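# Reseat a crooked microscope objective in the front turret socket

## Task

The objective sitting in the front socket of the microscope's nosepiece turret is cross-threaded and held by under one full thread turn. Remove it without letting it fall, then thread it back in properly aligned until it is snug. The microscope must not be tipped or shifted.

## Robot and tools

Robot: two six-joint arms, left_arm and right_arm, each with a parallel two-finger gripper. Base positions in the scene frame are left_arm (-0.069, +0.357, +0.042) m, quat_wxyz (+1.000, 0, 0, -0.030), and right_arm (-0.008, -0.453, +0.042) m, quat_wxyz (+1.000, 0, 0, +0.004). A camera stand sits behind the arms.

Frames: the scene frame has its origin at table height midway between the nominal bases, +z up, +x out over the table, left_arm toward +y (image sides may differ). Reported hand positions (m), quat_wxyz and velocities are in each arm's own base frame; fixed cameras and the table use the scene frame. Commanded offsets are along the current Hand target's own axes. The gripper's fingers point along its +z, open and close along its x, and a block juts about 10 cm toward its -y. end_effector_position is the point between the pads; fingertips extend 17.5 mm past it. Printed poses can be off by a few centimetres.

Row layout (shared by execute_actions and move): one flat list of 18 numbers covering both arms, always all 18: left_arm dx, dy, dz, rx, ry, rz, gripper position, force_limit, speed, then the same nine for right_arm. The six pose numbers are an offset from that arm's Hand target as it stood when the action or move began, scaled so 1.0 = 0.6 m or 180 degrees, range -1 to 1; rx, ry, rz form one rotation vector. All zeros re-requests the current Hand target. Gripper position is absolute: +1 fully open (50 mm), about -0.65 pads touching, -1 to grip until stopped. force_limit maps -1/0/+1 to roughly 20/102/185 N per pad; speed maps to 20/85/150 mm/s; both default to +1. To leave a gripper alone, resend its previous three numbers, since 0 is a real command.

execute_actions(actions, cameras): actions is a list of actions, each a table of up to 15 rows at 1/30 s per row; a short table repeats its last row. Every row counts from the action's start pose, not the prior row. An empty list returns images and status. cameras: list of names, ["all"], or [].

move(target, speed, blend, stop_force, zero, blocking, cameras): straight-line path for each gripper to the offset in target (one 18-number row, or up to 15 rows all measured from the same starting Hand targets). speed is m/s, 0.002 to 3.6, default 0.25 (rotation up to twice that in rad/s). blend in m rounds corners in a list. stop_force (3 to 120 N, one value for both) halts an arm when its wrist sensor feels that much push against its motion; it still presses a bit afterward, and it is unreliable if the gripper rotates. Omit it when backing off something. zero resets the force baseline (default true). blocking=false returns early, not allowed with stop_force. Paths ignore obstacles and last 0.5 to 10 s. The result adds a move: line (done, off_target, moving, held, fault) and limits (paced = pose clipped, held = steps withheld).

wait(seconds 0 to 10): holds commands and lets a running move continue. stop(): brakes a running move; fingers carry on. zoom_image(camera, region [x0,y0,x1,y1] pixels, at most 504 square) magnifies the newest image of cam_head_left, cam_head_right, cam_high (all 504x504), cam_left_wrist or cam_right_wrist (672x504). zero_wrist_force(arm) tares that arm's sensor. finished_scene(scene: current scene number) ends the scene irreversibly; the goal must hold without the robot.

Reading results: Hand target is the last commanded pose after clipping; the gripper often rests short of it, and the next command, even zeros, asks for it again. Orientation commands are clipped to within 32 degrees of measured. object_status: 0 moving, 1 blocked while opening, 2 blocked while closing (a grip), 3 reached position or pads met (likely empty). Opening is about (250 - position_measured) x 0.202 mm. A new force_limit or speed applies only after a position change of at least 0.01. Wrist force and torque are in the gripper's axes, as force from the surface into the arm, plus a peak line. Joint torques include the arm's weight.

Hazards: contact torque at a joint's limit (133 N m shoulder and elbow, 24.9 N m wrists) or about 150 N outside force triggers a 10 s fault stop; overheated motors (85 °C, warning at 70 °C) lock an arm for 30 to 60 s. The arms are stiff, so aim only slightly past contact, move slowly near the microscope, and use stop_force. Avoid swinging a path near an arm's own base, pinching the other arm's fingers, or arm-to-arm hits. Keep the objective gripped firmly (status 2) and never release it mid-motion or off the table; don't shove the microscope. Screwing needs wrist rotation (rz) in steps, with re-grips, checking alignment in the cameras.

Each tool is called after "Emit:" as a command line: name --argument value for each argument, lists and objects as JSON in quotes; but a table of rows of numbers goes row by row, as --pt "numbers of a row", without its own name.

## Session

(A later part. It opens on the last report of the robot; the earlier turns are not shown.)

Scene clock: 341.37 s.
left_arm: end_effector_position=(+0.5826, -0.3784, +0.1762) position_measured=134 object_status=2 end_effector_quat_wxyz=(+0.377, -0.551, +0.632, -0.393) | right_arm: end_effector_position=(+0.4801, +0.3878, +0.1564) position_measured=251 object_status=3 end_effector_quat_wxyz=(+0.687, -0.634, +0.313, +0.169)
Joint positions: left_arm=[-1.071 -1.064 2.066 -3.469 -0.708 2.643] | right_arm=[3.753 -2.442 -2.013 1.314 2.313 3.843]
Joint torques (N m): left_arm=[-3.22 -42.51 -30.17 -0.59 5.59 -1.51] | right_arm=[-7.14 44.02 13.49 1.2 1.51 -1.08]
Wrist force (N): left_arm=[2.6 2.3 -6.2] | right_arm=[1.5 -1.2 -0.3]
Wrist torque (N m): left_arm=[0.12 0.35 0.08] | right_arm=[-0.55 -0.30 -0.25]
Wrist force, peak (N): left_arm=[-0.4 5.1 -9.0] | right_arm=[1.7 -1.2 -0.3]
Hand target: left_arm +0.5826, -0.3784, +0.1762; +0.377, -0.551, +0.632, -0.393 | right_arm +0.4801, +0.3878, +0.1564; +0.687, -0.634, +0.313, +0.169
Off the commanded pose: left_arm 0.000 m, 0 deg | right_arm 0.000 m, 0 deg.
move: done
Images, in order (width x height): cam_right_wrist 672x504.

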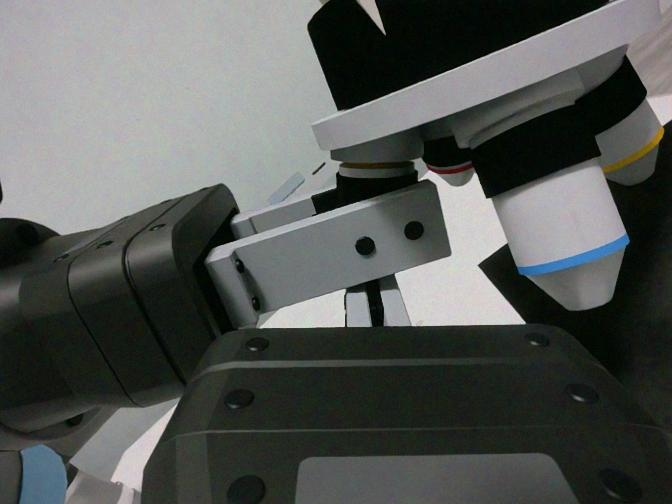

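Emit:
move --pt "0 0 0 0 0 0 0.29 -0.6 -1 0 0 0 0 0 0 -1 -1 1" --pt "-0.00103 0.00019 0.00007 0 0.3113 -0.0835 0.29 -0.6 -1 0 0 0 0 0 0 -1 -1 1" --pt "-0.00103 0.00019 0.00007 0 0.3113 -0.0835 -1 -0.6 -1 0 0 0 0 0 0 -1 -1 1" --speed '[0.1,0.3,0.1]'

Emit:
move --pt "-0.0001 0.0002 0.00088 0 -0.0322 0.0086 -1 -0.6 -1 0 0 0 0 0 0 -1 -1 1" --pt "0 0.00022 0.00118 0 -0.1556 0.0417 -1 -0.6 -1 0 0 0 0 0 0 -1 -1 1" --pt "0.00026 0.00022 0.00135 0 -0.2844 0.0763 -1 -0.6 -1 0 0 0 0 0 0 -1 -1 1" --pt "0.00099 0.00015 0.00089 0 -0.3113 0.0835 -1 -0.6 -1 0 0 0 0 0 0 -1 -1 1" --speed 0.14 --blend 0.0002

Emit:
move --pt "0 0 0 0 0 0 0.29 -0.6 -1 0 0 0 0 0 0 -1 -1 1" --pt "-0.00136 -0.00001 0.00038 0 0.3113 -0.0835 0.29 -0.6 -1 0 0 0 0 0 0 -1 -1 1" --pt "-0.00136 -0.00001 0.00038 0 0.3113 -0.0835 -1 -0.6 -1 0 0 0 0 0 0 -1 -1 1" --speed '[0.1,0.3,0.1]'

Emit:
move --pt "-0.0001 0.0002 0.00088 0 -0.0322 0.0086 -1 -0.6 -1 0 0 0 0 0 0 -1 -1 1" --pt "0 0.00022 0.00118 0 -0.1556 0.0417 -1 -0.6 -1 0 0 0 0 0 0 -1 -1 1" --pt "0.00026 0.00022 0.00135 0 -0.2844 0.0763 -1 -0.6 -1 0 0 0 0 0 0 -1 -1 1" --pt "0.00099 0.00015 0.00089 0 -0.3113 0.0835 -1 -0.6 -1 0 0 0 0 0 0 -1 -1 1" --speed 0.14 --blend 0.0002 --cameras '["cam_right_wrist"]'

Emit:
zoom_image --camera "cam_right_wrist" --region '[325, 130, 445, 210]'

Scene clock: 346.87 s.
left_arm: end_effector_position=(+0.5827, -0.3778, +0.1761) position_measured=134 object_status=2 end_effector_quat_wxyz=(-0.016, -0.377, +0.660, -0.649) | right_arm: end_effector_position=(+0.4801, +0.3878, +0.1564) position_measured=251 object_status=3 end_effector_quat_wxyz=(+0.687, -0.634, +0.313, +0.169)
Joint positions: left_arm=[-0.597 -0.828 1.973 -4.11 -2.043 2.68] | right_arm=[3.753 -2.442 -2.013 1.314 2.313 3.843]
Joint torques (N m): left_arm=[6.41 -33.9 -25.17 -4.65 -3.07 -1.8] | right_arm=[-7.29 45.32 13.74 -0.1 1.6 -0.91]
Wrist force (N): left_arm=[-1.7 0.1 -1.4] | right_arm=[1.5 -1.3 -0.2]
Wrist torque (N m): left_arm=[0.14 0.10 0.00] | right_arm=[-0.55 -0.29 -0.26]
Wrist force, peak (N): left_arm=[2.4 2.5 -6.5] | right_arm=[1.5 -1.5 -0.6]
Hand target: left_arm +0.5827, -0.3778, +0.1761; -0.016, -0.377, +0.660, -0.649 | right_arm +0.4801, +0.3878, +0.1564; +0.687, -0.634, +0.313, +0.169
Off the commanded pose: left_arm 0.000 m, 0 deg | right_arm 0.000 m, 0 deg.
move: done

Scene clock: 351.23 s.
left_arm: end_effector_position=(+0.5824, -0.3785, +0.1762) position_measured=134 object_status=2 end_effector_quat_wxyz=(+0.377, -0.551, +0.632, -0.393) | right_arm: end_effector_position=(+0.4801, +0.3878, +0.1564) position_measured=251 object_status=3 end_effector_quat_wxyz=(+0.687, -0.634, +0.313, +0.169)
Joint positions: left_arm=[-1.072 -1.064 2.067 -3.469 -0.708 2.643] | right_arm=[3.753 -2.442 -2.013 1.314 2.313 3.843]
Joint torques (N m): left_arm=[-5.76 -42.53 -26.83 -0.57 4.76 -1.86] | right_arm=[-6.77 45.88 13.54 -0.53 1.5 -1.01]
Wrist force (N): left_arm=[1.3 -0.9 -3.1] | right_arm=[1.4 -1.4 -0.3]
Wrist torque (N m): left_arm=[0.11 0.32 0.10] | right_arm=[-0.57 -0.27 -0.26]
Wrist force, peak (N): left_arm=[-1.9 3.0 -6.6] | right_arm=[1.6 -1.4 -0.4]
Hand target: left_arm +0.5825, -0.3785, +0.1762; +0.377, -0.551, +0.632, -0.393 | right_arm +0.4801, +0.3878, +0.1564; +0.687, -0.634, +0.313, +0.169
Off the commanded pose: left_arm 0.000 m, 0 deg | right_arm 0.000 m, 0 deg.
move: done

Scene clock: 354.80 s.
left_arm: end_effector_position=(+0.5827, -0.3777, +0.1762) position_measured=134 object_status=2 end_effector_quat_wxyz=(-0.016, -0.377, +0.660, -0.649) | right_arm: end_effector_position=(+0.4801, +0.3878, +0.1564) position_measured=251 object_status=3 end_effector_quat_wxyz=(+0.687, -0.634, +0.313, +0.169)
Joint positions: left_arm=[-0.597 -0.828 1.972 -4.109 -2.043 2.68] | right_arm=[3.753 -2.442 -2.013 1.314 2.313 3.843]
Joint torques (N m): left_arm=[7.26 -33.84 -25.4 -4.59 -3.13 -1.53] | right_arm=[-6.6 45.92 13.09 -0.51 1.57 -0.9]
Wrist force (N): left_arm=[-1.9 -0.2 -1.7] | right_arm=[1.4 -1.1 -0.1]
Wrist torque (N m): left_arm=[0.10 0.14 0.00] | right_arm=[-0.54 -0.29 -0.25]
Wrist force, peak (N): left_arm=[-3.1 -0.2 -2.1] | right_arm=[1.7 -1.4 -0.3]
Hand target: left_arm +0.5827, -0.3777, +0.1762; -0.016, -0.377, +0.660, -0.649 | right_arm +0.4801, +0.3878, +0.1564; +0.687, -0.634, +0.313, +0.169
Off the commanded pose: left_arm 0.000 m, 0 deg | right_arm 0.000 m, 0 deg.
move: done

Scene clock: 359.17 s.
left_arm: end_effector_position=(+0.5825, -0.3785, +0.1763) position_measured=134 object_status=2 end_effector_quat_wxyz=(+0.377, -0.551, +0.632, -0.393) | right_arm: end_effector_position=(+0.4801, +0.3878, +0.1564) position_measured=251 object_status=3 end_effector_quat_wxyz=(+0.687, -0.634, +0.313, +0.169)
Joint positions: left_arm=[-1.071 -1.064 2.066 -3.469 -0.708 2.643] | right_arm=[3.753 -2.442 -2.013 1.314 2.313 3.843]
Joint torques (N m): left_arm=[-4.39 -41.37 -28.29 -0.27 4.67 -1.9] | right_arm=[-6.3 46.74 13.26 -0.53 1.38 -1]
Wrist force (N): left_arm=[1.5 -1.0 -3.9] | right_arm=[1.5 -1.1 -0.3]
Wrist torque (N m): left_arm=[0.16 0.39 0.09] | right_arm=[-0.53 -0.29 -0.26]
Wrist force, peak (N): left_arm=[-1.4 1.6 -7.5] | right_arm=[1.7 -1.3 -0.4]
Hand target: left_arm +0.5825, -0.3785, +0.1763; +0.377, -0.551, +0.632, -0.393 | right_arm +0.4801, +0.3878, +0.1564; +0.687, -0.634, +0.313, +0.169
Off the commanded pose: left_arm 0.000 m, 0 deg | right_arm 0.000 m, 0 deg.
move: done
Images, in order (width x height): cam_right_wrist 672x504.

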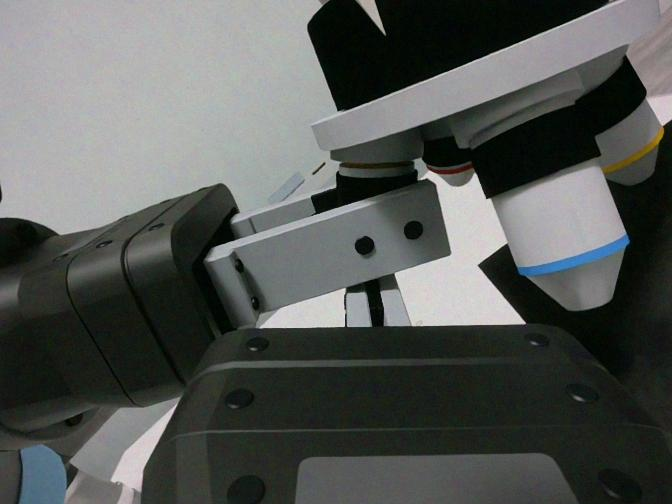

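Scaled by 4.200.

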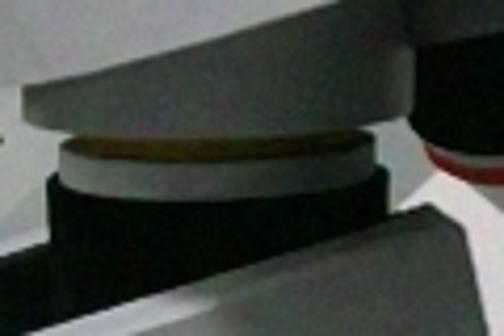

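Emit:
move --pt "0 0 0 0 0 0 0.29 -0.6 -1 0 0 0 0 0 0 -1 -1 1" --pt "-0.00136 -0.00001 0.00038 0 0.3113 -0.0835 0.29 -0.6 -1 0 0 0 0 0 0 -1 -1 1" --pt "-0.00136 -0.00001 0.00038 0 0.3113 -0.0835 -1 -0.6 -1 0 0 0 0 0 0 -1 -1 1" --speed '[0.1,0.35,0.1]'

Emit:
move --pt "-0.00017 0.00037 0.00152 0 -0.0322 0.0086 -1 -0.6 -1 0 0 0 0 0 0 -1 -1 1" --pt "-0.0002 0.00039 0.00181 0 -0.1556 0.0417 -1 -0.6 -1 0 0 0 0 0 0 -1 -1 1" --pt "-0.00006 0.00035 0.00185 0 -0.2844 0.0763 -1 -0.6 -1 0 0 0 0 0 0 -1 -1 1" --pt "0.00124 0.00019 0.00103 0 -0.3113 0.0835 -1 -0.6 -1 0 0 0 0 0 0 -1 -1 1" --speed 0.2 --blend 0.0002

Scene clock: 364.23 s.
left_arm: end_effector_position=(+0.5828, -0.3777, +0.1763) position_measured=134 object_status=2 end_effector_quat_wxyz=(-0.016, -0.377, +0.660, -0.649) | right_arm: end_effector_position=(+0.4801, +0.3878, +0.1564) position_measured=251 object_status=3 end_effector_quat_wxyz=(+0.687, -0.634, +0.313, +0.169)
Joint positions: left_arm=[-0.597 -0.828 1.972 -4.109 -2.044 2.68] | right_arm=[3.753 -2.442 -2.013 1.314 2.313 3.843]
Joint torques (N m): left_arm=[7.1 -32.35 -26 -4.47 -3.04 -1.58] | right_arm=[-6.21 47.61 13.38 -0.44 1.48 -0.91]
Wrist force (N): left_arm=[-1.9 -0.1 -1.5] | right_arm=[1.6 -1.3 -0.5]
Wrist torque (N m): left_arm=[0.12 0.14 0.01] | right_arm=[-0.56 -0.31 -0.25]
Wrist force, peak (N): left_arm=[1.8 -1.4 -4.3] | right_arm=[1.7 -1.3 -0.5]
Hand target: left_arm +0.5828, -0.3777, +0.1763; -0.016, -0.377, +0.660, -0.649 | right_arm +0.4801, +0.3878, +0.1564; +0.687, -0.634, +0.313, +0.169
Off the commanded pose: left_arm 0.000 m, 0 deg | right_arm 0.000 m, 0 deg.
move: done

Scene clock: 367.60 s.
left_arm: end_effector_position=(+0.5825, -0.3786, +0.1765) position_measured=134 object_status=2 end_effector_quat_wxyz=(+0.377, -0.551, +0.632, -0.393) | right_arm: end_effector_position=(+0.4801, +0.3878, +0.1564) position_measured=251 object_status=3 end_effector_quat_wxyz=(+0.687, -0.634, +0.313, +0.169)
Joint positions: left_arm=[-1.072 -1.065 2.066 -3.468 -0.708 2.643] | right_arm=[3.753 -2.442 -2.013 1.314 2.313 3.843]
Joint torques (N m): left_arm=[-6.12 -43.43 -28.59 -0.42 4.54 -1.69] | right_arm=[-5.24 48.44 13.31 -0.42 1.57 -0.95]
Wrist force (N): left_arm=[-0.1 -0.4 -2.4] | right_arm=[1.5 -1.0 -0.2]
Wrist torque (N m): left_arm=[0.13 0.35 0.07] | right_arm=[-0.53 -0.30 -0.26]
Wrist force, peak (N): left_arm=[-2.8 9.9 6.1] | right_arm=[1.8 -1.2 -0.5]
Hand target: left_arm +0.5825, -0.3786, +0.1764; +0.377, -0.551, +0.632, -0.393 | right_arm +0.4801, +0.3878, +0.1564; +0.687, -0.634, +0.313, +0.169
Off the commanded pose: left_arm 0.000 m, 0 deg | right_arm 0.000 m, 0 deg.
move: done

Emit:
move --pt "0 0 0 0 0 0 0.29 -0.6 -1 0 0 0 0 0 0 -1 -1 1" --pt "-0.00161 0.00002 0.00051 0 0.3113 -0.0835 0.29 -0.6 -1 0 0 0 0 0 0 -1 -1 1" --pt "-0.00161 0.00002 0.00051 0 0.3113 -0.0835 -1 -0.6 -1 0 0 0 0 0 0 -1 -1 1" --speed '[0.1,0.35,0.1]'

Emit:
move --pt "-0.00017 0.00073 0.00159 0 -0.0322 0.0086 -1 -0.6 -1 0 0 0 0 0 0 -1 -1 1" --pt "-0.0002 0.00075 0.00188 0 -0.1556 0.0417 -1 -0.6 -1 0 0 0 0 0 0 -1 -1 1" --pt "-0.00006 0.00071 0.00192 0 -0.2844 0.0763 -1 -0.6 -1 0 0 0 0 0 0 -1 -1 1" --pt "0.00124 0.00019 0.00103 0 -0.3113 0.0835 -1 -0.6 -1 0 0 0 0 0 0 -1 -1 1" --speed 0.2 --blend 0.0002

Emit:
move --pt "0 0 0 0 0 0 0.29 -0.6 -1 0 0 0 0 0 0 -1 -1 1" --pt "-0.00161 0.00002 0.00051 0 0.3113 -0.0835 0.29 -0.6 -1 0 0 0 0 0 0 -1 -1 1" --pt "-0.00161 0.00002 0.00051 0 0.3113 -0.0835 -1 -0.6 -1 0 0 0 0 0 0 -1 -1 1" --speed '[0.1,0.35,0.1]'

Emit:
move --pt "-0.00017 0.00073 0.00159 0 -0.0322 0.0086 -1 -0.6 -1 0 0 0 0 0 0 -1 -1 1" --pt "-0.0002 0.00075 0.00188 0 -0.1556 0.0417 -1 -0.6 -1 0 0 0 0 0 0 -1 -1 1" --pt "-0.00006 0.00071 0.00192 0 -0.2844 0.0763 -1 -0.6 -1 0 0 0 0 0 0 -1 -1 1" --pt "0.00124 0.00019 0.00103 0 -0.3113 0.0835 -1 -0.6 -1 0 0 0 0 0 0 -1 -1 1" --speed 0.2 --blend 0.0002 --cameras '["cam_right_wrist", "cam_left_wrist"]'

Emit:
zoom_image --camera "cam_right_wrist" --region '[325, 130, 445, 210]'

Emit:
zoom_image --camera "cam_left_wrist" --region '[290, 210, 420, 290]'

Scene clock: 372.27 s.
left_arm: end_effector_position=(+0.5829, -0.3777, +0.1764) position_measured=134 object_status=2 end_effector_quat_wxyz=(-0.016, -0.377, +0.660, -0.649) | right_arm: end_effector_position=(+0.4801, +0.3878, +0.1564) position_measured=251 object_status=3 end_effector_quat_wxyz=(+0.687, -0.634, +0.313, +0.169)
Joint positions: left_arm=[-0.597 -0.828 1.972 -4.109 -2.044 2.68] | right_arm=[3.753 -2.442 -2.013 1.314 2.313 3.843]
Joint torques (N m): left_arm=[6.89 -33.25 -24.77 -4.78 -2.83 -1.78] | right_arm=[-4.83 48.65 13.95 -0.48 1.46 -0.93]
Wrist force (N): left_arm=[-1.5 -0.2 -1.4] | right_arm=[1.5 -1.2 -0.3]
Wrist torque (N m): left_arm=[0.09 0.10 0.01] | right_arm=[-0.55 -0.29 -0.26]
Wrist force, peak (N): left_arm=[-3.1 -0.2 -2.0] | right_arm=[1.7 -1.2 -0.3]
Hand target: left_arm +0.5829, -0.3777, +0.1764; -0.016, -0.377, +0.660, -0.649 | right_arm +0.4801, +0.3878, +0.1564; +0.687, -0.634, +0.313, +0.169
Off the commanded pose: left_arm 0.000 m, 0 deg | right_arm 0.000 m, 0 deg.
move: done

Scene clock: 375.63 s.
left_arm: end_effector_position=(+0.5826, -0.3786, +0.1766) position_measured=134 object_status=2 end_effector_quat_wxyz=(+0.377, -0.551, +0.632, -0.393) | right_arm: end_effector_position=(+0.4801, +0.3878, +0.1564) position_measured=251 object_status=3 end_effector_quat_wxyz=(+0.687, -0.634, +0.313, +0.169)
Joint positions: left_arm=[-1.071 -1.065 2.066 -3.468 -0.708 2.643] | right_arm=[3.753 -2.442 -2.013 1.314 2.313 3.843]
Joint torques (N m): left_arm=[-6.39 -42.17 -27.48 -0.17 4.82 -1.9] | right_arm=[-3.98 49.11 13.53 -0.38 1.45 -0.91]
Wrist force (N): left_arm=[0.7 -1.0 -3.3] | right_arm=[1.5 -1.2 -0.2]
Wrist torque (N m): left_arm=[0.08 0.32 0.08] | right_arm=[-0.55 -0.29 -0.26]
Wrist force, peak (N): left_arm=[-3.0 -14.7 -1.9] | right_arm=[1.6 -1.4 -0.4]
Hand target: left_arm +0.5826, -0.3786, +0.1765; +0.377, -0.551, +0.632, -0.393 | right_arm +0.4801, +0.3878, +0.1564; +0.687, -0.634, +0.313, +0.169
Off the commanded pose: left_arm 0.000 m, 0 deg | right_arm 0.000 m, 0 deg.
move: done

Scene clock: 379.00 s.
left_arm: end_effector_position=(+0.5830, -0.3777, +0.1764) position_measured=134 object_status=2 end_effector_quat_wxyz=(-0.016, -0.377, +0.660, -0.649) | right_arm: end_effector_position=(+0.4801, +0.3878, +0.1564) position_measured=251 object_status=3 end_effector_quat_wxyz=(+0.687, -0.634, +0.313, +0.169)
Joint positions: left_arm=[-0.597 -0.829 1.972 -4.108 -2.044 2.68] | right_arm=[3.753 -2.442 -2.013 1.314 2.313 3.843]
Joint torques (N m): left_arm=[6.51 -32.97 -25.63 -4.67 -2.73 -1.56] | right_arm=[-4.35 49.07 12.87 -0.5 1.34 -0.84]
Wrist force (N): left_arm=[-2.3 0.1 -1.3] | right_arm=[1.4 -1.2 -0.2]
Wrist torque (N m): left_arm=[0.12 0.19 0.00] | right_arm=[-0.54 -0.27 -0.25]
Wrist force, peak (N): left_arm=[-3.0 -0.2 -2.3] | right_arm=[1.6 -1.4 -0.5]
Hand target: left_arm +0.5830, -0.3777, +0.1764; -0.016, -0.377, +0.660, -0.649 | right_arm +0.4801, +0.3878, +0.1564; +0.687, -0.634, +0.313, +0.169
Off the commanded pose: left_arm 0.000 m, 0 deg | right_arm 0.000 m, 0 deg.
move: done

Scene clock: 382.37 s.
left_arm: end_effector_position=(+0.5827, -0.3786, +0.1767) position_measured=134 object_status=2 end_effector_quat_wxyz=(+0.377, -0.551, +0.632, -0.393) | right_arm: end_effector_position=(+0.4801, +0.3878, +0.1564) position_measured=251 object_status=3 end_effector_quat_wxyz=(+0.687, -0.634, +0.313, +0.169)
Joint positions: left_arm=[-1.071 -1.065 2.066 -3.468 -0.708 2.643] | right_arm=[3.753 -2.442 -2.013 1.314 2.313 3.843]
Joint torques (N m): left_arm=[-5.82 -43.19 -28.78 -0.33 4.74 -1.49] | right_arm=[-4.06 48.53 12.99 -0.44 1.34 -0.98]
Wrist force (N): left_arm=[1.1 -0.6 -3.6] | right_arm=[1.5 -1.1 -0.3]
Wrist torque (N m): left_arm=[0.10 0.33 0.05] | right_arm=[-0.53 -0.29 -0.25]
Wrist force, peak (N): left_arm=[-2.5 -14.5 -2.0] | right_arm=[1.6 -1.5 -0.2]
Hand target: left_arm +0.5827, -0.3786, +0.1766; +0.377, -0.551, +0.632, -0.393 | right_arm +0.4801, +0.3878, +0.1564; +0.687, -0.634, +0.313, +0.169
Off the commanded pose: left_arm 0.000 m, 0 deg | right_arm 0.000 m, 0 deg.
move: done
Images, in order (width x height): cam_left_wrist 672x504, cam_right_wrist 672x504.

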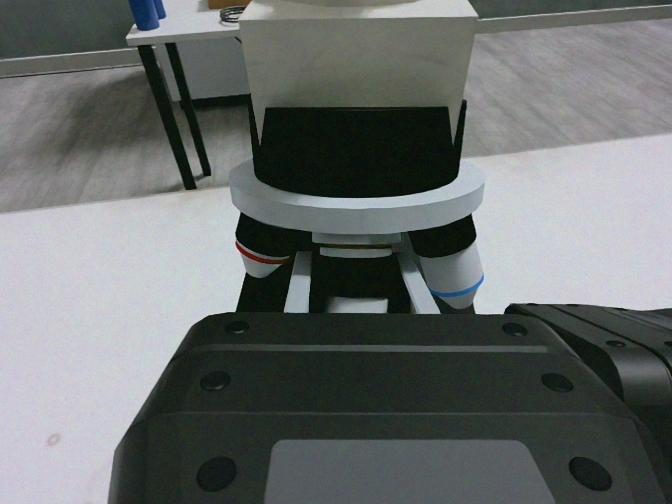

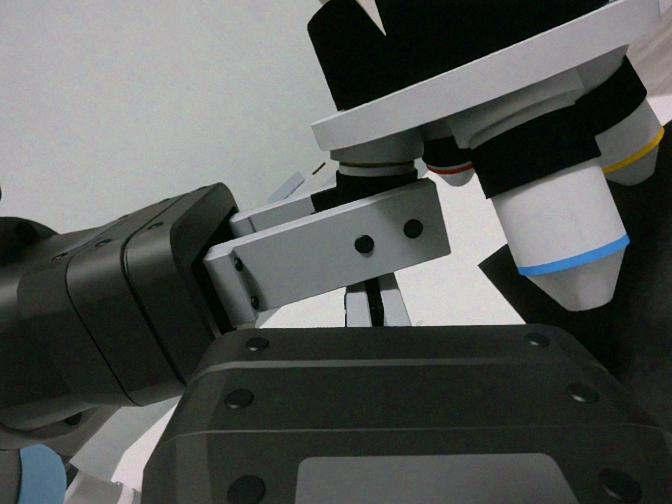

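Scaled by 4.200.

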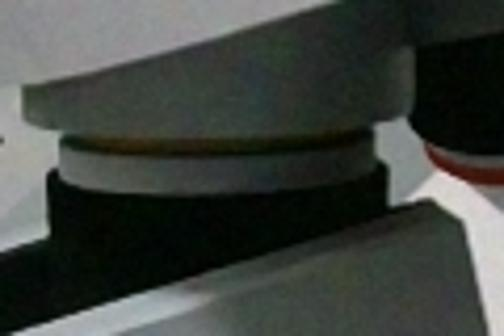

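Scaled by 3.877.

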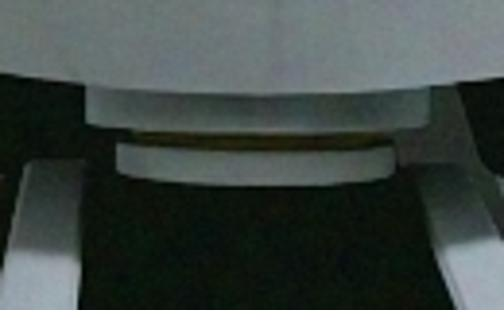

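Emit:
move --pt "0 0 0 0 0 0 0.29 -0.6 -1 0 0 0 0 0 0 -1 -1 1" --pt "-0.00161 0.00002 0.00051 0 0.3113 -0.0835 0.29 -0.6 -1 0 0 0 0 0 0 -1 -1 1" --pt "-0.00161 0.00002 0.00051 0 0.3113 -0.0835 -1 -0.6 -1 0 0 0 0 0 0 -1 -1 1" --speed '[0.1,0.4,0.1]'

Emit:
move --pt "-0.00017 0.00054 0.00164 0 -0.0322 0.0086 -1 -0.6 -1 0 0 0 0 0 0 -1 -1 1" --pt "-0.0002 0.00056 0.00193 0 -0.1556 0.0417 -1 -0.6 -1 0 0 0 0 0 0 -1 -1 1" --pt "-0.00006 0.00052 0.00197 0 -0.2844 0.0763 -1 -0.6 -1 0 0 0 0 0 0 -1 -1 1" --pt "0.00124 0.00019 0.00103 0 -0.3113 0.0835 -1 -0.6 -1 0 0 0 0 0 0 -1 -1 1" --speed 0.2 --blend 0.0002

Emit:
move --pt "0 0 0 0 0 0 0.29 -0.6 -1 0 0 0 0 0 0 -1 -1 1" --pt "-0.00161 0.00002 0.00051 0 0.3113 -0.0835 0.29 -0.6 -1 0 0 0 0 0 0 -1 -1 1" --pt "-0.00161 0.00002 0.00051 0 0.3113 -0.0835 -1 -0.6 -1 0 0 0 0 0 0 -1 -1 1" --speed '[0.1,0.4,0.1]'

Emit:
move --pt "-0.00017 0.00054 0.00164 0 -0.0322 0.0086 -1 -0.6 -1 0 0 0 0 0 0 -1 -1 1" --pt "-0.0002 0.00056 0.00193 0 -0.1556 0.0417 -1 -0.6 -1 0 0 0 0 0 0 -1 -1 1" --pt "-0.00006 0.00052 0.00197 0 -0.2844 0.0763 -1 -0.6 -1 0 0 0 0 0 0 -1 -1 1" --pt "0.00124 0.00019 0.00103 0 -0.3113 0.0835 -1 -0.6 -1 0 0 0 0 0 0 -1 -1 1" --speed 0.2 --blend 0.0002

Scene clock: 386.77 s.
left_arm: end_effector_position=(+0.5831, -0.3776, +0.1765) position_measured=134 object_status=2 end_effector_quat_wxyz=(-0.016, -0.377, +0.660, -0.649) | right_arm: end_effector_position=(+0.4801, +0.3878, +0.1564) position_measured=251 object_status=3 end_effector_quat_wxyz=(+0.687, -0.634, +0.313, +0.169)
Joint positions: left_arm=[-0.597 -0.829 1.972 -4.108 -2.044 2.68] | right_arm=[3.753 -2.442 -2.013 1.314 2.313 3.843]
Joint torques (N m): left_arm=[5.88 -33.59 -27.05 -4.66 -3.03 -1.69] | right_arm=[-3.68 48.22 12.73 -0.45 1.39 -0.96]
Wrist force (N): left_arm=[-2.1 0.1 -1.4] | right_arm=[1.4 -1.2 -0.4]
Wrist torque (N m): left_arm=[0.13 0.16 0.01] | right_arm=[-0.55 -0.27 -0.26]
Wrist force, peak (N): left_arm=[1.3 -1.2 -4.2] | right_arm=[1.6 -1.5 -0.2]
Hand target: left_arm +0.5831, -0.3776, +0.1765; -0.016, -0.377, +0.660, -0.649 | right_arm +0.4801, +0.3878, +0.1564; +0.687, -0.634, +0.313, +0.169
Off the commanded pose: left_arm 0.000 m, 0 deg | right_arm 0.000 m, 0 deg.
move: done

Scene clock: 390.13 s.
left_arm: end_effector_position=(+0.5828, -0.3785, +0.1768) position_measured=134 object_status=2 end_effector_quat_wxyz=(+0.377, -0.551, +0.632, -0.393) | right_arm: end_effector_position=(+0.4801, +0.3878, +0.1564) position_measured=251 object_status=3 end_effector_quat_wxyz=(+0.687, -0.634, +0.313, +0.169)
Joint positions: left_arm=[-1.071 -1.065 2.066 -3.468 -0.708 2.643] | right_arm=[3.753 -2.442 -2.013 1.314 2.313 3.843]
Joint torques (N m): left_arm=[-4.89 -41.8 -28.99 -0.42 5 -1.85] | right_arm=[-3.32 48.44 12.66 -0.44 1.38 -0.95]
Wrist force (N): left_arm=[1.5 -0.9 -4.5] | right_arm=[1.3 -1.1 -0.2]
Wrist torque (N m): left_arm=[0.11 0.36 0.04] | right_arm=[-0.53 -0.26 -0.25]
Wrist force, peak (N): left_arm=[-2.5 -12.5 -2.9] | right_arm=[1.6 -1.3 -0.6]
Hand target: left_arm +0.5828, -0.3785, +0.1767; +0.377, -0.551, +0.632, -0.393 | right_arm +0.4801, +0.3878, +0.1564; +0.687, -0.634, +0.313, +0.169
Off the commanded pose: left_arm 0.000 m, 0 deg | right_arm 0.000 m, 0 deg.
move: done

Scene clock: 393.37 s.
left_arm: end_effector_position=(+0.5831, -0.3776, +0.1766) position_measured=134 object_status=2 end_effector_quat_wxyz=(-0.016, -0.377, +0.660, -0.649) | right_arm: end_effector_position=(+0.4801, +0.3878, +0.1564) position_measured=251 object_status=3 end_effector_quat_wxyz=(+0.687, -0.634, +0.313, +0.169)
Joint positions: left_arm=[-0.597 -0.829 1.972 -4.108 -2.044 2.68] | right_arm=[3.753 -2.442 -2.013 1.314 2.313 3.843]
Joint torques (N m): left_arm=[6.65 -32.83 -25.52 -4.46 -3.04 -1.73] | right_arm=[-3.14 49.15 12.82 -0.38 1.24 -0.88]
Wrist force (N): left_arm=[-1.8 -0.4 -1.7] | right_arm=[1.3 -1.1 -0.2]
Wrist torque (N m): left_arm=[0.07 0.13 0.00] | right_arm=[-0.53 -0.27 -0.25]
Wrist force, peak (N): left_arm=[1.7 -1.1 -4.6] | right_arm=[1.7 -1.4 -0.4]
Hand target: left_arm +0.5831, -0.3776, +0.1766; -0.016, -0.377, +0.660, -0.649 | right_arm +0.4801, +0.3878, +0.1564; +0.687, -0.634, +0.313, +0.169
Off the commanded pose: left_arm 0.000 m, 0 deg | right_arm 0.000 m, 0 deg.
move: done

Scene clock: 396.73 s.
left_arm: end_effector_position=(+0.5828, -0.3785, +0.1768) position_measured=134 object_status=2 end_effector_quat_wxyz=(+0.377, -0.551, +0.632, -0.393) | right_arm: end_effector_position=(+0.4801, +0.3878, +0.1564) position_measured=251 object_status=3 end_effector_quat_wxyz=(+0.687, -0.634, +0.313, +0.169)
Joint positions: left_arm=[-1.071 -1.065 2.066 -3.468 -0.709 2.644] | right_arm=[3.753 -2.442 -2.013 1.314 2.313 3.843]
Joint torques (N m): left_arm=[-6.36 -41.87 -28.55 -0.4 4.66 -1.45] | right_arm=[-3.01 48.63 13.29 -0.5 1.27 -0.81]
Wrist force (N): left_arm=[1.7 -0.9 -4.9] | right_arm=[1.5 -1.0 -0.2]
Wrist torque (N m): left_arm=[0.13 0.42 0.03] | right_arm=[-0.52 -0.30 -0.25]
Wrist force, peak (N): left_arm=[-2.2 -12.5 -3.0] | right_arm=[1.7 -1.4 -0.3]
Hand target: left_arm +0.5828, -0.3785, +0.1768; +0.377, -0.551, +0.632, -0.393 | right_arm +0.4801, +0.3878, +0.1564; +0.687, -0.634, +0.313, +0.169
Off the commanded pose: left_arm 0.000 m, 0 deg | right_arm 0.000 m, 0 deg.
move: done

Emit:
move --pt "0 0 0 0 0 0 0.29 -0.6 -1 0 0 0 0 0 0 -1 -1 1" --pt "-0.00161 0.00002 0.00051 0 0.3113 -0.0835 0.29 -0.6 -1 0 0 0 0 0 0 -1 -1 1" --pt "-0.00161 0.00002 0.00051 0 0.3113 -0.0835 -1 -0.6 -1 0 0 0 0 0 0 -1 -1 1" --speed '[0.1,0.4,0.1]'

Emit:
move --pt "-0.00017 0.0004 0.00166 0 -0.0322 0.0086 -1 -0.6 -1 0 0 0 0 0 0 -1 -1 1" --pt "-0.00005 0.00044 0.00198 0 -0.1556 0.0417 -1 -0.6 -1 0 0 0 0 0 0 -1 -1 1" --pt "0.00021 0.00042 0.00208 0 -0.2844 0.0763 -1 -0.6 -1 0 0 0 0 0 0 -1 -1 1" --pt "0.00154 0.00022 0.00113 0 -0.3113 0.0835 -1 -0.6 -1 0 0 0 0 0 0 -1 -1 1" --speed 0.2 --blend 0.0002

Emit:
move --pt "0 0 0 0 0 0 0.29 -0.6 -1 0 0 0 0 0 0 -1 -1 1" --pt "-0.00186 0.00007 0.0007 0 0.3113 -0.0835 0.29 -0.6 -1 0 0 0 0 0 0 -1 -1 1" --pt "-0.00186 0.00007 0.0007 0 0.3113 -0.0835 -1 -0.6 -1 0 0 0 0 0 0 -1 -1 1" --speed '[0.1,0.4,0.1]'

Emit:
move --pt "-0.00017 0.0004 0.00166 0 -0.0322 0.0086 -1 -0.6 -1 0 0 0 0 0 0 -1 -1 1" --pt "-0.00005 0.00044 0.00198 0 -0.1556 0.0417 -1 -0.6 -1 0 0 0 0 0 0 -1 -1 1" --pt "0.00021 0.00042 0.00208 0 -0.2844 0.0763 -1 -0.6 -1 0 0 0 0 0 0 -1 -1 1" --pt "0.00154 0.00022 0.00113 0 -0.3113 0.0835 -1 -0.6 -1 0 0 0 0 0 0 -1 -1 1" --speed 0.2 --blend 0.0002 --cameras '["cam_right_wrist", "cam_left_wrist"]'

Emit:
zoom_image --camera "cam_right_wrist" --region '[325, 130, 445, 210]'

Emit:
zoom_image --camera "cam_left_wrist" --region '[290, 210, 420, 290]'

Scene clock: 401.37 s.
left_arm: end_effector_position=(+0.5832, -0.3776, +0.1767) position_measured=134 object_status=2 end_effector_quat_wxyz=(-0.016, -0.377, +0.660, -0.649) | right_arm: end_effector_position=(+0.4801, +0.3878, +0.1564) position_measured=251 object_status=3 end_effector_quat_wxyz=(+0.687, -0.634, +0.313, +0.169)
Joint positions: left_arm=[-0.596 -0.829 1.971 -4.107 -2.044 2.68] | right_arm=[3.753 -2.442 -2.013 1.314 2.313 3.843]
Joint torques (N m): left_arm=[7.25 -31.75 -26.65 -4.62 -3 -1.68] | right_arm=[-2.25 48.76 12.86 -0.52 1.17 -0.92]
Wrist force (N): left_arm=[-1.6 -0.5 -1.8] | right_arm=[1.4 -1.3 0.0]
Wrist torque (N m): left_arm=[0.06 0.15 0.01] | right_arm=[-0.57 -0.28 -0.25]
Wrist force, peak (N): left_arm=[2.3 -1.4 -5.8] | right_arm=[1.7 -1.4 -0.3]
Hand target: left_arm +0.5832, -0.3776, +0.1767; -0.016, -0.377, +0.660, -0.649 | right_arm +0.4801, +0.3878, +0.1564; +0.687, -0.634, +0.313, +0.169
Off the commanded pose: left_arm 0.000 m, 0 deg | right_arm 0.000 m, 0 deg.
move: done

Scene clock: 404.73 s.
left_arm: end_effector_position=(+0.5828, -0.3786, +0.1770) position_measured=134 object_status=2 end_effector_quat_wxyz=(+0.377, -0.551, +0.632, -0.393) | right_arm: end_effector_position=(+0.4801, +0.3878, +0.1564) position_measured=251 object_status=3 end_effector_quat_wxyz=(+0.687, -0.634, +0.313, +0.169)
Joint positions: left_arm=[-1.071 -1.066 2.065 -3.467 -0.708 2.643] | right_arm=[3.753 -2.442 -2.013 1.314 2.313 3.843]
Joint torques (N m): left_arm=[-5.04 -42.19 -28.18 -0.28 4.73 -1.82] | right_arm=[-2.31 48.74 12.75 -0.64 1.08 -0.83]
Wrist force (N): left_arm=[0.7 -0.7 -3.1] | right_arm=[1.4 -1.2 -0.3]
Wrist torque (N m): left_arm=[0.12 0.33 0.03] | right_arm=[-0.55 -0.29 -0.26]
Wrist force, peak (N): left_arm=[-1.8 -11.3 -3.9] | right_arm=[1.5 -1.5 -0.5]
Hand target: left_arm +0.5828, -0.3786, +0.1770; +0.377, -0.551, +0.632, -0.393 | right_arm +0.4801, +0.3878, +0.1564; +0.687, -0.634, +0.313, +0.169
Off the commanded pose: left_arm 0.000 m, 0 deg | right_arm 0.000 m, 0 deg.
move: done

Scene clock: 407.97 s.
left_arm: end_effector_position=(+0.5833, -0.3775, +0.1768) position_measured=134 object_status=2 end_effector_quat_wxyz=(-0.016, -0.377, +0.660, -0.649) | right_arm: end_effector_position=(+0.4801, +0.3878, +0.1564) position_measured=251 object_status=3 end_effector_quat_wxyz=(+0.687, -0.634, +0.313, +0.169)
Joint positions: left_arm=[-0.596 -0.829 1.971 -4.107 -2.044 2.68] | right_arm=[3.753 -2.442 -2.013 1.314 2.313 3.843]
Joint torques (N m): left_arm=[7.19 -32.12 -26.48 -4.29 -2.76 -1.53] | right_arm=[-2.04 49.08 12.65 -0.52 1.35 -0.85]
Wrist force (N): left_arm=[-1.2 -0.2 -1.9] | right_arm=[1.5 -1.1 -0.2]
Wrist torque (N m): left_arm=[0.11 0.13 0.01] | right_arm=[-0.53 -0.29 -0.25]
Wrist force, peak (N): left_arm=[0.4 -0.9 -3.5] | right_arm=[1.6 -1.4 -0.4]
Hand target: left_arm +0.5833, -0.3775, +0.1768; -0.016, -0.377, +0.660, -0.649 | right_arm +0.4801, +0.3878, +0.1564; +0.687, -0.634, +0.313, +0.169
Off the commanded pose: left_arm 0.000 m, 0 deg | right_arm 0.000 m, 0 deg.
move: done

Scene clock: 411.33 s.
left_arm: end_effector_position=(+0.5829, -0.3786, +0.1771) position_measured=134 object_status=2 end_effector_quat_wxyz=(+0.377, -0.551, +0.632, -0.393) | right_arm: end_effector_position=(+0.4801, +0.3878, +0.1564) position_measured=251 object_status=3 end_effector_quat_wxyz=(+0.687, -0.634, +0.313, +0.169)
Joint positions: left_arm=[-1.071 -1.066 2.065 -3.467 -0.708 2.644] | right_arm=[3.753 -2.442 -2.013 1.314 2.313 3.843]
Joint torques (N m): left_arm=[-5.15 -41.83 -27.95 -0.28 5.05 -1.63] | right_arm=[-1.47 48.48 12.21 -0.39 1.21 -0.82]
Wrist force (N): left_arm=[0.9 -0.8 -3.5] | right_arm=[1.5 -1.2 -0.1]
Wrist torque (N m): left_arm=[0.11 0.39 0.03] | right_arm=[-0.56 -0.29 -0.25]
Wrist force, peak (N): left_arm=[-1.7 -11.6 -3.9] | right_arm=[1.5 -1.4 -0.3]
Hand target: left_arm +0.5829, -0.3786, +0.1771; +0.377, -0.551, +0.632, -0.393 | right_arm +0.4801, +0.3878, +0.1564; +0.687, -0.634, +0.313, +0.169
Off the commanded pose: left_arm 0.000 m, 0 deg | right_arm 0.000 m, 0 deg.
move: done
Images, in order (width x height): cam_left_wrist 672x504, cam_right_wrist 672x504.

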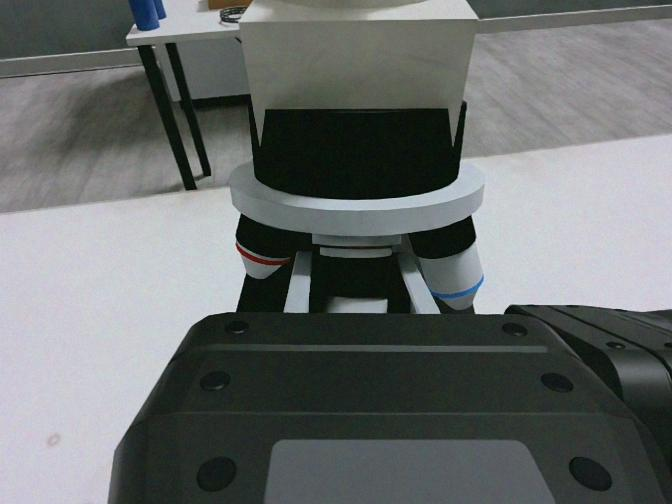

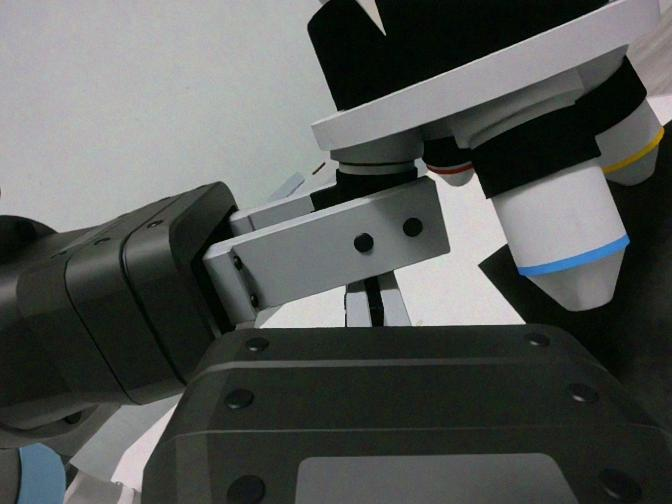

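Scaled by 4.200.

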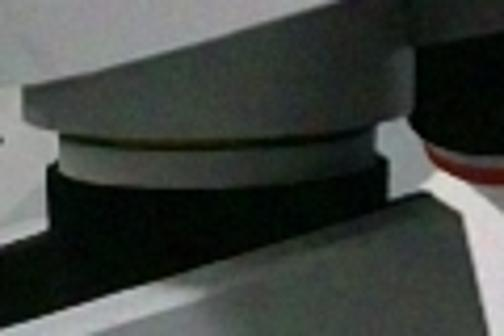

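Scaled by 3.877.

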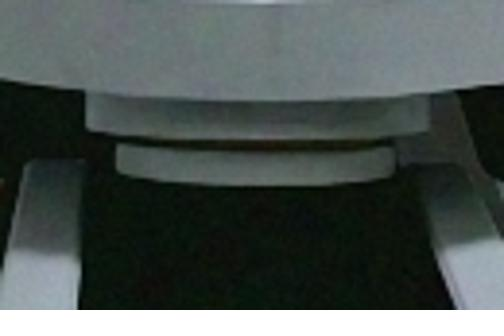

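Emit:
move --pt "0 0 0 0 0 0 0.29 -0.6 -1 0 0 0 0 0 0 -1 -1 1" --pt "-0.00186 0.00023 0.00066 0 0.3113 -0.0835 0.29 -0.6 -1 0 0 0 0 0 0 -1 -1 1" --pt "-0.00186 0.00023 0.00066 0 0.3113 -0.0835 -1 -0.6 -1 0 0 0 0 0 0 -1 -1 1" --speed '[0.1,0.4,0.1]'

Emit:
move --pt "-0.00017 0.00038 0.00166 0 -0.0322 0.0086 -1 -0.6 -1 0 0 0 0 0 0 -1 -1 1" --pt "-0.00005 0.00034 0.00201 0 -0.1556 0.0417 -1 -0.6 -1 0 0 0 0 0 0 -1 -1 1" --pt "0.00021 0.00026 0.00212 0 -0.2844 0.0763 -1 -0.6 -1 0 0 0 0 0 0 -1 -1 1" --pt "0.00154 0.00006 0.00117 0 -0.3113 0.0835 -1 -0.6 -1 0 0 0 0 0 0 -1 -1 1" --speed 0.2 --blend 0.0002

Emit:
move --pt "0 0 0 0 0 0 0.29 -0.6 -1 0 0 0 0 0 0 -1 -1 1" --pt "-0.00186 0.00023 0.00066 0 0.3113 -0.0835 0.29 -0.6 -1 0 0 0 0 0 0 -1 -1 1" --pt "-0.00186 0.00023 0.00066 0 0.3113 -0.0835 -1 -0.6 -1 0 0 0 0 0 0 -1 -1 1" --speed '[0.1,0.4,0.1]'

Emit:
move --pt "-0.00017 0.00038 0.00166 0 -0.0322 0.0086 -1 -0.6 -1 0 0 0 0 0 0 -1 -1 1" --pt "-0.00005 0.00034 0.00201 0 -0.1556 0.0417 -1 -0.6 -1 0 0 0 0 0 0 -1 -1 1" --pt "0.00021 0.00026 0.00212 0 -0.2844 0.0763 -1 -0.6 -1 0 0 0 0 0 0 -1 -1 1" --pt "0.00154 0.00006 0.00117 0 -0.3113 0.0835 -1 -0.6 -1 0 0 0 0 0 0 -1 -1 1" --speed 0.2 --blend 0.0002 --cameras '["cam_right_wrist", "cam_left_wrist"]'

Emit:
zoom_image --camera "cam_right_wrist" --region '[325, 130, 445, 210]'

Emit:
zoom_image --camera "cam_left_wrist" --region '[290, 210, 420, 290]'

Scene clock: 416.50 s.
left_arm: end_effector_position=(+0.5833, -0.3775, +0.1768) position_measured=134 object_status=2 end_effector_quat_wxyz=(-0.016, -0.377, +0.660, -0.649) | right_arm: end_effector_position=(+0.4801, +0.3878, +0.1564) position_measured=251 object_status=3 end_effector_quat_wxyz=(+0.687, -0.634, +0.313, +0.169)
Joint positions: left_arm=[-0.596 -0.829 1.971 -4.107 -2.044 2.68] | right_arm=[3.753 -2.442 -2.013 1.314 2.313 3.843]
Joint torques (N m): left_arm=[7.41 -32.78 -25.61 -4.5 -2.7 -1.99] | right_arm=[-1.16 49.25 12.91 -0.54 1.26 -0.97]
Wrist force (N): left_arm=[-0.7 -0.1 -1.7] | right_arm=[1.6 -1.2 -0.3]
Wrist torque (N m): left_arm=[0.14 0.10 0.02] | right_arm=[-0.56 -0.30 -0.25]
Wrist force, peak (N): left_arm=[1.2 -1.6 -4.3] | right_arm=[1.7 -1.2 -0.3]
Hand target: left_arm +0.5833, -0.3775, +0.1768; -0.016, -0.377, +0.660, -0.649 | right_arm +0.4801, +0.3878, +0.1564; +0.687, -0.634, +0.313, +0.169
Off the commanded pose: left_arm 0.000 m, 0 deg | right_arm 0.000 m, 0 deg.
move: done

Scene clock: 419.87 s.
left_arm: end_effector_position=(+0.5830, -0.3786, +0.1772) position_measured=134 object_status=2 end_effector_quat_wxyz=(+0.377, -0.551, +0.632, -0.393) | right_arm: end_effector_position=(+0.4801, +0.3878, +0.1564) position_measured=251 object_status=3 end_effector_quat_wxyz=(+0.687, -0.634, +0.313, +0.169)
Joint positions: left_arm=[-1.071 -1.066 2.065 -3.467 -0.709 2.644] | right_arm=[3.753 -2.442 -2.013 1.314 2.313 3.843]
Joint torques (N m): left_arm=[-4.11 -42.33 -28.72 -0.67 5.2 -1.58] | right_arm=[-0.7 48.71 12.04 -0.57 1.23 -0.92]
Wrist force (N): left_arm=[1.1 1.4 -5.0] | right_arm=[1.5 -1.1 -0.4]
Wrist torque (N m): left_arm=[0.12 0.42 0.03] | right_arm=[-0.54 -0.28 -0.26]
Wrist force, peak (N): left_arm=[-4.4 4.5 -10.3] | right_arm=[1.6 -1.4 -0.4]
Hand target: left_arm +0.5830, -0.3786, +0.1772; +0.377, -0.551, +0.632, -0.393 | right_arm +0.4801, +0.3878, +0.1564; +0.687, -0.634, +0.313, +0.169
Off the commanded pose: left_arm 0.000 m, 0 deg | right_arm 0.000 m, 0 deg.
move: done

Scene clock: 423.10 s.
left_arm: end_effector_position=(+0.5834, -0.3775, +0.1769) position_measured=134 object_status=2 end_effector_quat_wxyz=(-0.016, -0.377, +0.660, -0.649) | right_arm: end_effector_position=(+0.4801, +0.3878, +0.1564) position_measured=251 object_status=3 end_effector_quat_wxyz=(+0.687, -0.634, +0.313, +0.169)
Joint positions: left_arm=[-0.596 -0.829 1.971 -4.107 -2.045 2.68] | right_arm=[3.753 -2.442 -2.013 1.314 2.313 3.843]
Joint torques (N m): left_arm=[7.88 -32 -25.47 -4.33 -2.49 -1.75] | right_arm=[-0.52 48.55 12.75 -0.51 1.1 -0.88]
Wrist force (N): left_arm=[-0.7 -0.4 -1.9] | right_arm=[1.6 -1.2 -0.2]
Wrist torque (N m): left_arm=[0.08 0.13 0.02] | right_arm=[-0.55 -0.31 -0.25]
Wrist force, peak (N): left_arm=[1.6 0.9 -5.5] | right_arm=[1.7 -1.4 -0.3]
Hand target: left_arm +0.5834, -0.3775, +0.1769; -0.016, -0.377, +0.660, -0.649 | right_arm +0.4801, +0.3878, +0.1564; +0.687, -0.634, +0.313, +0.169
Off the commanded pose: left_arm 0.000 m, 0 deg | right_arm 0.000 m, 0 deg.
move: done

Scene clock: 426.47 s.
left_arm: end_effector_position=(+0.5830, -0.3785, +0.1773) position_measured=134 object_status=2 end_effector_quat_wxyz=(+0.377, -0.551, +0.632, -0.393) | right_arm: end_effector_position=(+0.4801, +0.3878, +0.1564) position_measured=251 object_status=3 end_effector_quat_wxyz=(+0.687, -0.634, +0.313, +0.169)
Joint positions: left_arm=[-1.071 -1.066 2.065 -3.466 -0.709 2.644] | right_arm=[3.753 -2.442 -2.013 1.314 2.313 3.843]
Joint torques (N m): left_arm=[-5.18 -41.87 -28.75 -0.59 5.13 -1.75] | right_arm=[-0.07 48.39 12.73 -0.57 1.16 -0.84]
Wrist force (N): left_arm=[2.0 1.5 -5.7] | right_arm=[1.5 -1.3 -0.2]
Wrist torque (N m): left_arm=[0.15 0.38 0.01] | right_arm=[-0.57 -0.29 -0.25]
Wrist force, peak (N): left_arm=[-4.3 3.8 -10.8] | right_arm=[1.5 -1.5 -0.3]
Hand target: left_arm +0.5830, -0.3785, +0.1773; +0.377, -0.551, +0.632, -0.393 | right_arm +0.4801, +0.3878, +0.1564; +0.687, -0.634, +0.313, +0.169
Off the commanded pose: left_arm 0.000 m, 0 deg | right_arm 0.000 m, 0 deg.
move: done
Images, in order (width x height): cam_left_wrist 672x504, cam_right_wrist 672x504.

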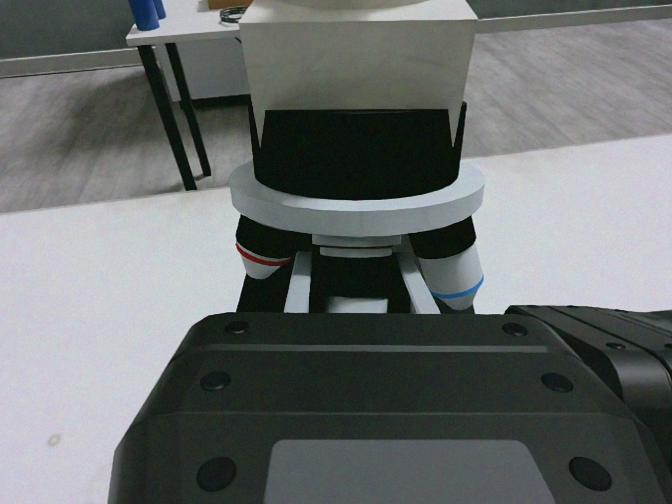

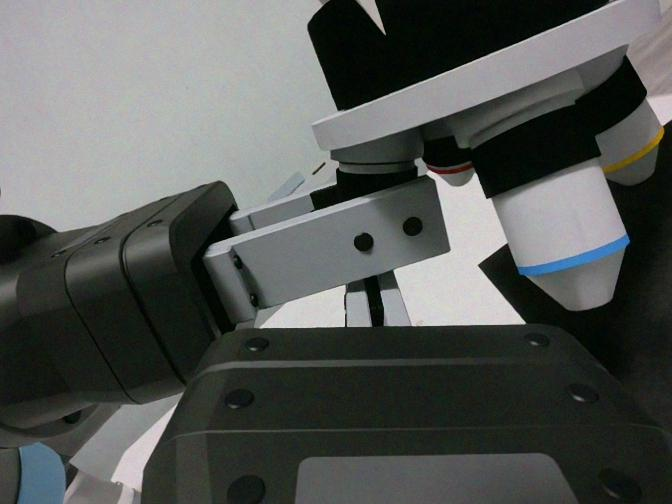

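Scaled by 4.200.

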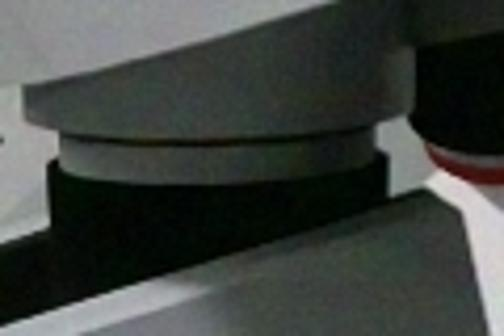

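Scaled by 3.877.

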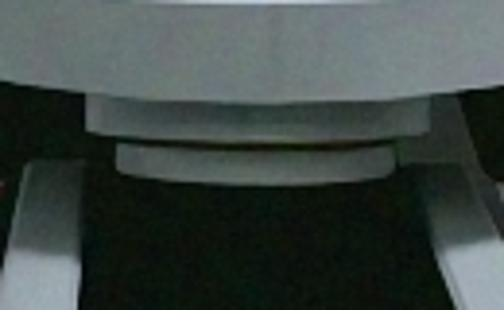

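Emit:
move --pt "0 0 0 0 0 0 0.29 -0.6 -1 0 0 0 0 0 0 -1 -1 1" --pt "-0.00186 0.00023 0.00066 0 0.3113 -0.0835 0.29 -0.6 -1 0 0 0 0 0 0 -1 -1 1" --pt "-0.00186 0.00023 0.00066 0 0.3113 -0.0835 -1 -1 -1 0 0 0 0 0 0 -1 -1 1" --speed '[0.1,0.4,0.1]'

Emit:
move --pt "-0.00017 0.00038 0.0014 0 -0.0322 0.0086 -1 -1 -1 0 0 0 0 0 0 -1 -1 1" --pt "0.0001 0.00034 0.00175 0 -0.1556 0.0417 -1 -1 -1 0 0 0 0 0 0 -1 -1 1" --pt "0.00048 0.00026 0.0019 0 -0.2844 0.0763 -1 -1 -1 0 0 0 0 0 0 -1 -1 1" --pt "0.00184 0.00009 0.00127 0 -0.3113 0.0835 -1 -1 -1 0 0 0 0 0 0 -1 -1 1" --speed 0.2 --blend 0.0002

Emit:
move --pt "0 0 0 0 0 0 0.29 -1 -1 0 0 0 0 0 0 -1 -1 1" --pt "-0.00211 0.00028 0.00085 0 0.3113 -0.0835 0.29 -1 -1 0 0 0 0 0 0 -1 -1 1" --pt "-0.00211 0.00028 0.00085 0 0.3113 -0.0835 -1 -1 -1 0 0 0 0 0 0 -1 -1 1" --speed '[0.1,0.4,0.1]'

Emit:
move --pt "-0.00017 0.00038 0.0014 0 -0.0322 0.0086 -1 -1 -1 0 0 0 0 0 0 -1 -1 1" --pt "0.0001 0.00034 0.00175 0 -0.1556 0.0417 -1 -1 -1 0 0 0 0 0 0 -1 -1 1" --pt "0.00048 0.00026 0.0019 0 -0.2844 0.0763 -1 -1 -1 0 0 0 0 0 0 -1 -1 1" --pt "0.00184 0.00009 0.00127 0 -0.3113 0.0835 -1 -1 -1 0 0 0 0 0 0 -1 -1 1" --speed 0.2 --blend 0.0002 --cameras '["cam_right_wrist", "cam_left_wrist"]'

Emit:
zoom_image --camera "cam_right_wrist" --region '[325, 130, 445, 210]'

Emit:
zoom_image --camera "cam_left_wrist" --region '[290, 210, 420, 290]'

Scene clock: 432.30 s.
left_arm: end_effector_position=(+0.5835, -0.3774, +0.1770) position_measured=130 object_status=2 end_effector_quat_wxyz=(-0.016, -0.377, +0.660, -0.649) | right_arm: end_effector_position=(+0.4801, +0.3878, +0.1564) position_measured=251 object_status=3 end_effector_quat_wxyz=(+0.687, -0.634, +0.313, +0.169)
Joint positions: left_arm=[-0.596 -0.83 1.971 -4.106 -2.045 2.68] | right_arm=[3.753 -2.442 -2.013 1.314 2.313 3.843]
Joint torques (N m): left_arm=[7.61 -31.23 -25.68 -4.68 -2.69 -1.78] | right_arm=[0.81 49.05 12.24 -0.44 0.95 -0.85]
Wrist force (N): left_arm=[-0.5 0.0 -2.0] | right_arm=[1.5 -1.2 -0.3]
Wrist torque (N m): left_arm=[0.14 0.17 0.02] | right_arm=[-0.56 -0.29 -0.25]
Wrist force, peak (N): left_arm=[2.3 0.5 -6.6] | right_arm=[1.7 -1.5 -0.3]
Hand target: left_arm +0.5835, -0.3774, +0.1770; -0.016, -0.377, +0.660, -0.649 | right_arm +0.4801, +0.3878, +0.1564; +0.687, -0.634, +0.313, +0.169
Off the commanded pose: left_arm 0.000 m, 0 deg | right_arm 0.000 m, 0 deg.
move: done

Scene clock: 435.67 s.
left_arm: end_effector_position=(+0.5830, -0.3786, +0.1774) position_measured=130 object_status=2 end_effector_quat_wxyz=(+0.377, -0.551, +0.632, -0.393) | right_arm: end_effector_position=(+0.4801, +0.3878, +0.1564) position_measured=251 object_status=3 end_effector_quat_wxyz=(+0.687, -0.634, +0.313, +0.169)
Joint positions: left_arm=[-1.071 -1.066 2.065 -3.466 -0.709 2.644] | right_arm=[3.753 -2.442 -2.013 1.314 2.313 3.843]
Joint torques (N m): left_arm=[-6.37 -42.85 -30.87 -0.98 4.87 -1.51] | right_arm=[1.31 49.38 12.35 -0.5 1.15 -0.79]
Wrist force (N): left_arm=[0.4 1.7 -4.1] | right_arm=[1.4 -1.3 -0.3]
Wrist torque (N m): left_arm=[0.14 0.35 0.02] | right_arm=[-0.57 -0.28 -0.25]
Wrist force, peak (N): left_arm=[-1.4 11.6 6.2] | right_arm=[1.7 -1.4 -0.3]
Hand target: left_arm +0.5830, -0.3786, +0.1774; +0.377, -0.551, +0.632, -0.393 | right_arm +0.4801, +0.3878, +0.1564; +0.687, -0.634, +0.313, +0.169
Off the commanded pose: left_arm 0.000 m, 0 deg | right_arm 0.000 m, 0 deg.
move: done

Scene clock: 438.90 s.
left_arm: end_effector_position=(+0.5835, -0.3774, +0.1771) position_measured=130 object_status=2 end_effector_quat_wxyz=(-0.016, -0.377, +0.660, -0.649) | right_arm: end_effector_position=(+0.4801, +0.3878, +0.1564) position_measured=251 object_status=3 end_effector_quat_wxyz=(+0.687, -0.634, +0.313, +0.169)
Joint positions: left_arm=[-0.596 -0.83 1.971 -4.106 -2.045 2.68] | right_arm=[3.753 -2.442 -2.013 1.314 2.313 3.843]
Joint torques (N m): left_arm=[8.6 -31.73 -25.84 -4.21 -2.67 -1.49] | right_arm=[1.39 48.63 11.93 -0.44 0.95 -0.78]
Wrist force (N): left_arm=[-0.1 -0.2 -2.2] | right_arm=[1.2 -1.2 -0.3]
Wrist torque (N m): left_arm=[0.12 0.16 0.02] | right_arm=[-0.55 -0.25 -0.26]
Wrist force, peak (N): left_arm=[3.9 -0.5 2.4] | right_arm=[1.6 -1.4 -0.4]
Hand target: left_arm +0.5835, -0.3774, +0.1771; -0.016, -0.377, +0.660, -0.649 | right_arm +0.4801, +0.3878, +0.1564; +0.687, -0.634, +0.313, +0.169
Off the commanded pose: left_arm 0.000 m, 0 deg | right_arm 0.000 m, 0 deg.
move: done

Scene clock: 442.27 s.
left_arm: end_effector_position=(+0.5831, -0.3786, +0.1775) position_measured=130 object_status=2 end_effector_quat_wxyz=(+0.377, -0.551, +0.632, -0.393) | right_arm: end_effector_position=(+0.4801, +0.3878, +0.1564) position_measured=251 object_status=3 end_effector_quat_wxyz=(+0.687, -0.634, +0.313, +0.169)
Joint positions: left_arm=[-1.071 -1.066 2.065 -3.466 -0.709 2.644] | right_arm=[3.753 -2.442 -2.013 1.314 2.313 3.843]
Joint torques (N m): left_arm=[-5.07 -42.73 -29.86 -0.68 5.36 -1.61] | right_arm=[0.61 48.72 12.81 -0.36 1.03 -0.81]
Wrist force (N): left_arm=[0.9 1.2 -4.7] | right_arm=[1.5 -1.1 -0.3]
Wrist torque (N m): left_arm=[0.10 0.38 0.02] | right_arm=[-0.54 -0.29 -0.25]
Wrist force, peak (N): left_arm=[-1.3 11.1 5.7] | right_arm=[1.7 -1.3 -0.4]
Hand target: left_arm +0.5831, -0.3786, +0.1775; +0.377, -0.551, +0.632, -0.393 | right_arm +0.4801, +0.3878, +0.1564; +0.687, -0.634, +0.313, +0.169
Off the commanded pose: left_arm 0.000 m, 0 deg | right_arm 0.000 m, 0 deg.
move: done
Images, in order (width x height): cam_left_wrist 672x504, cam_right_wrist 672x504.

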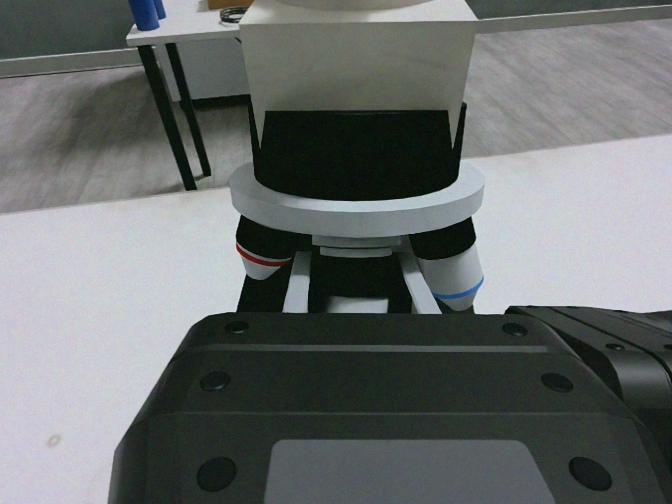

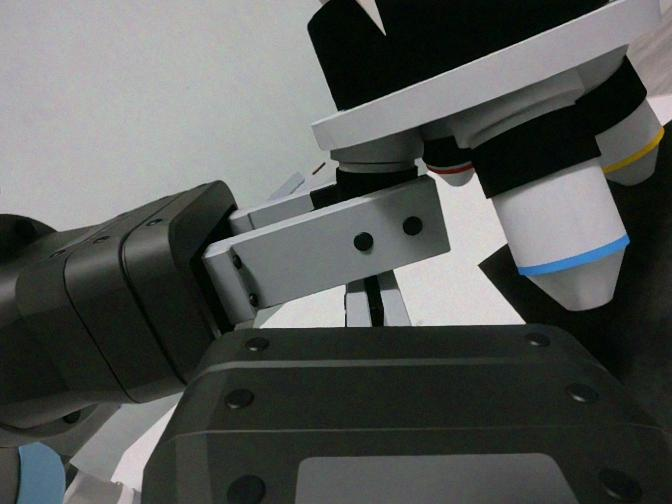

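Scaled by 4.200.

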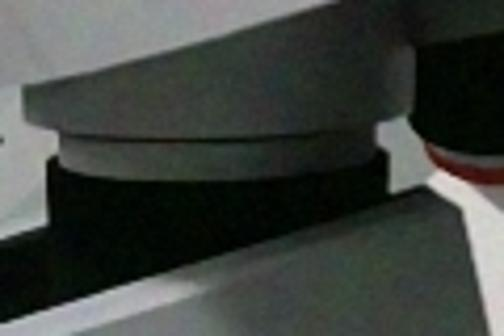

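Scaled by 3.877.

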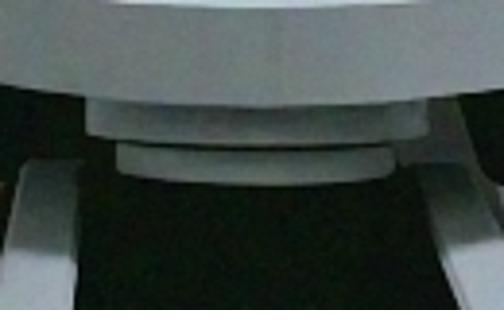

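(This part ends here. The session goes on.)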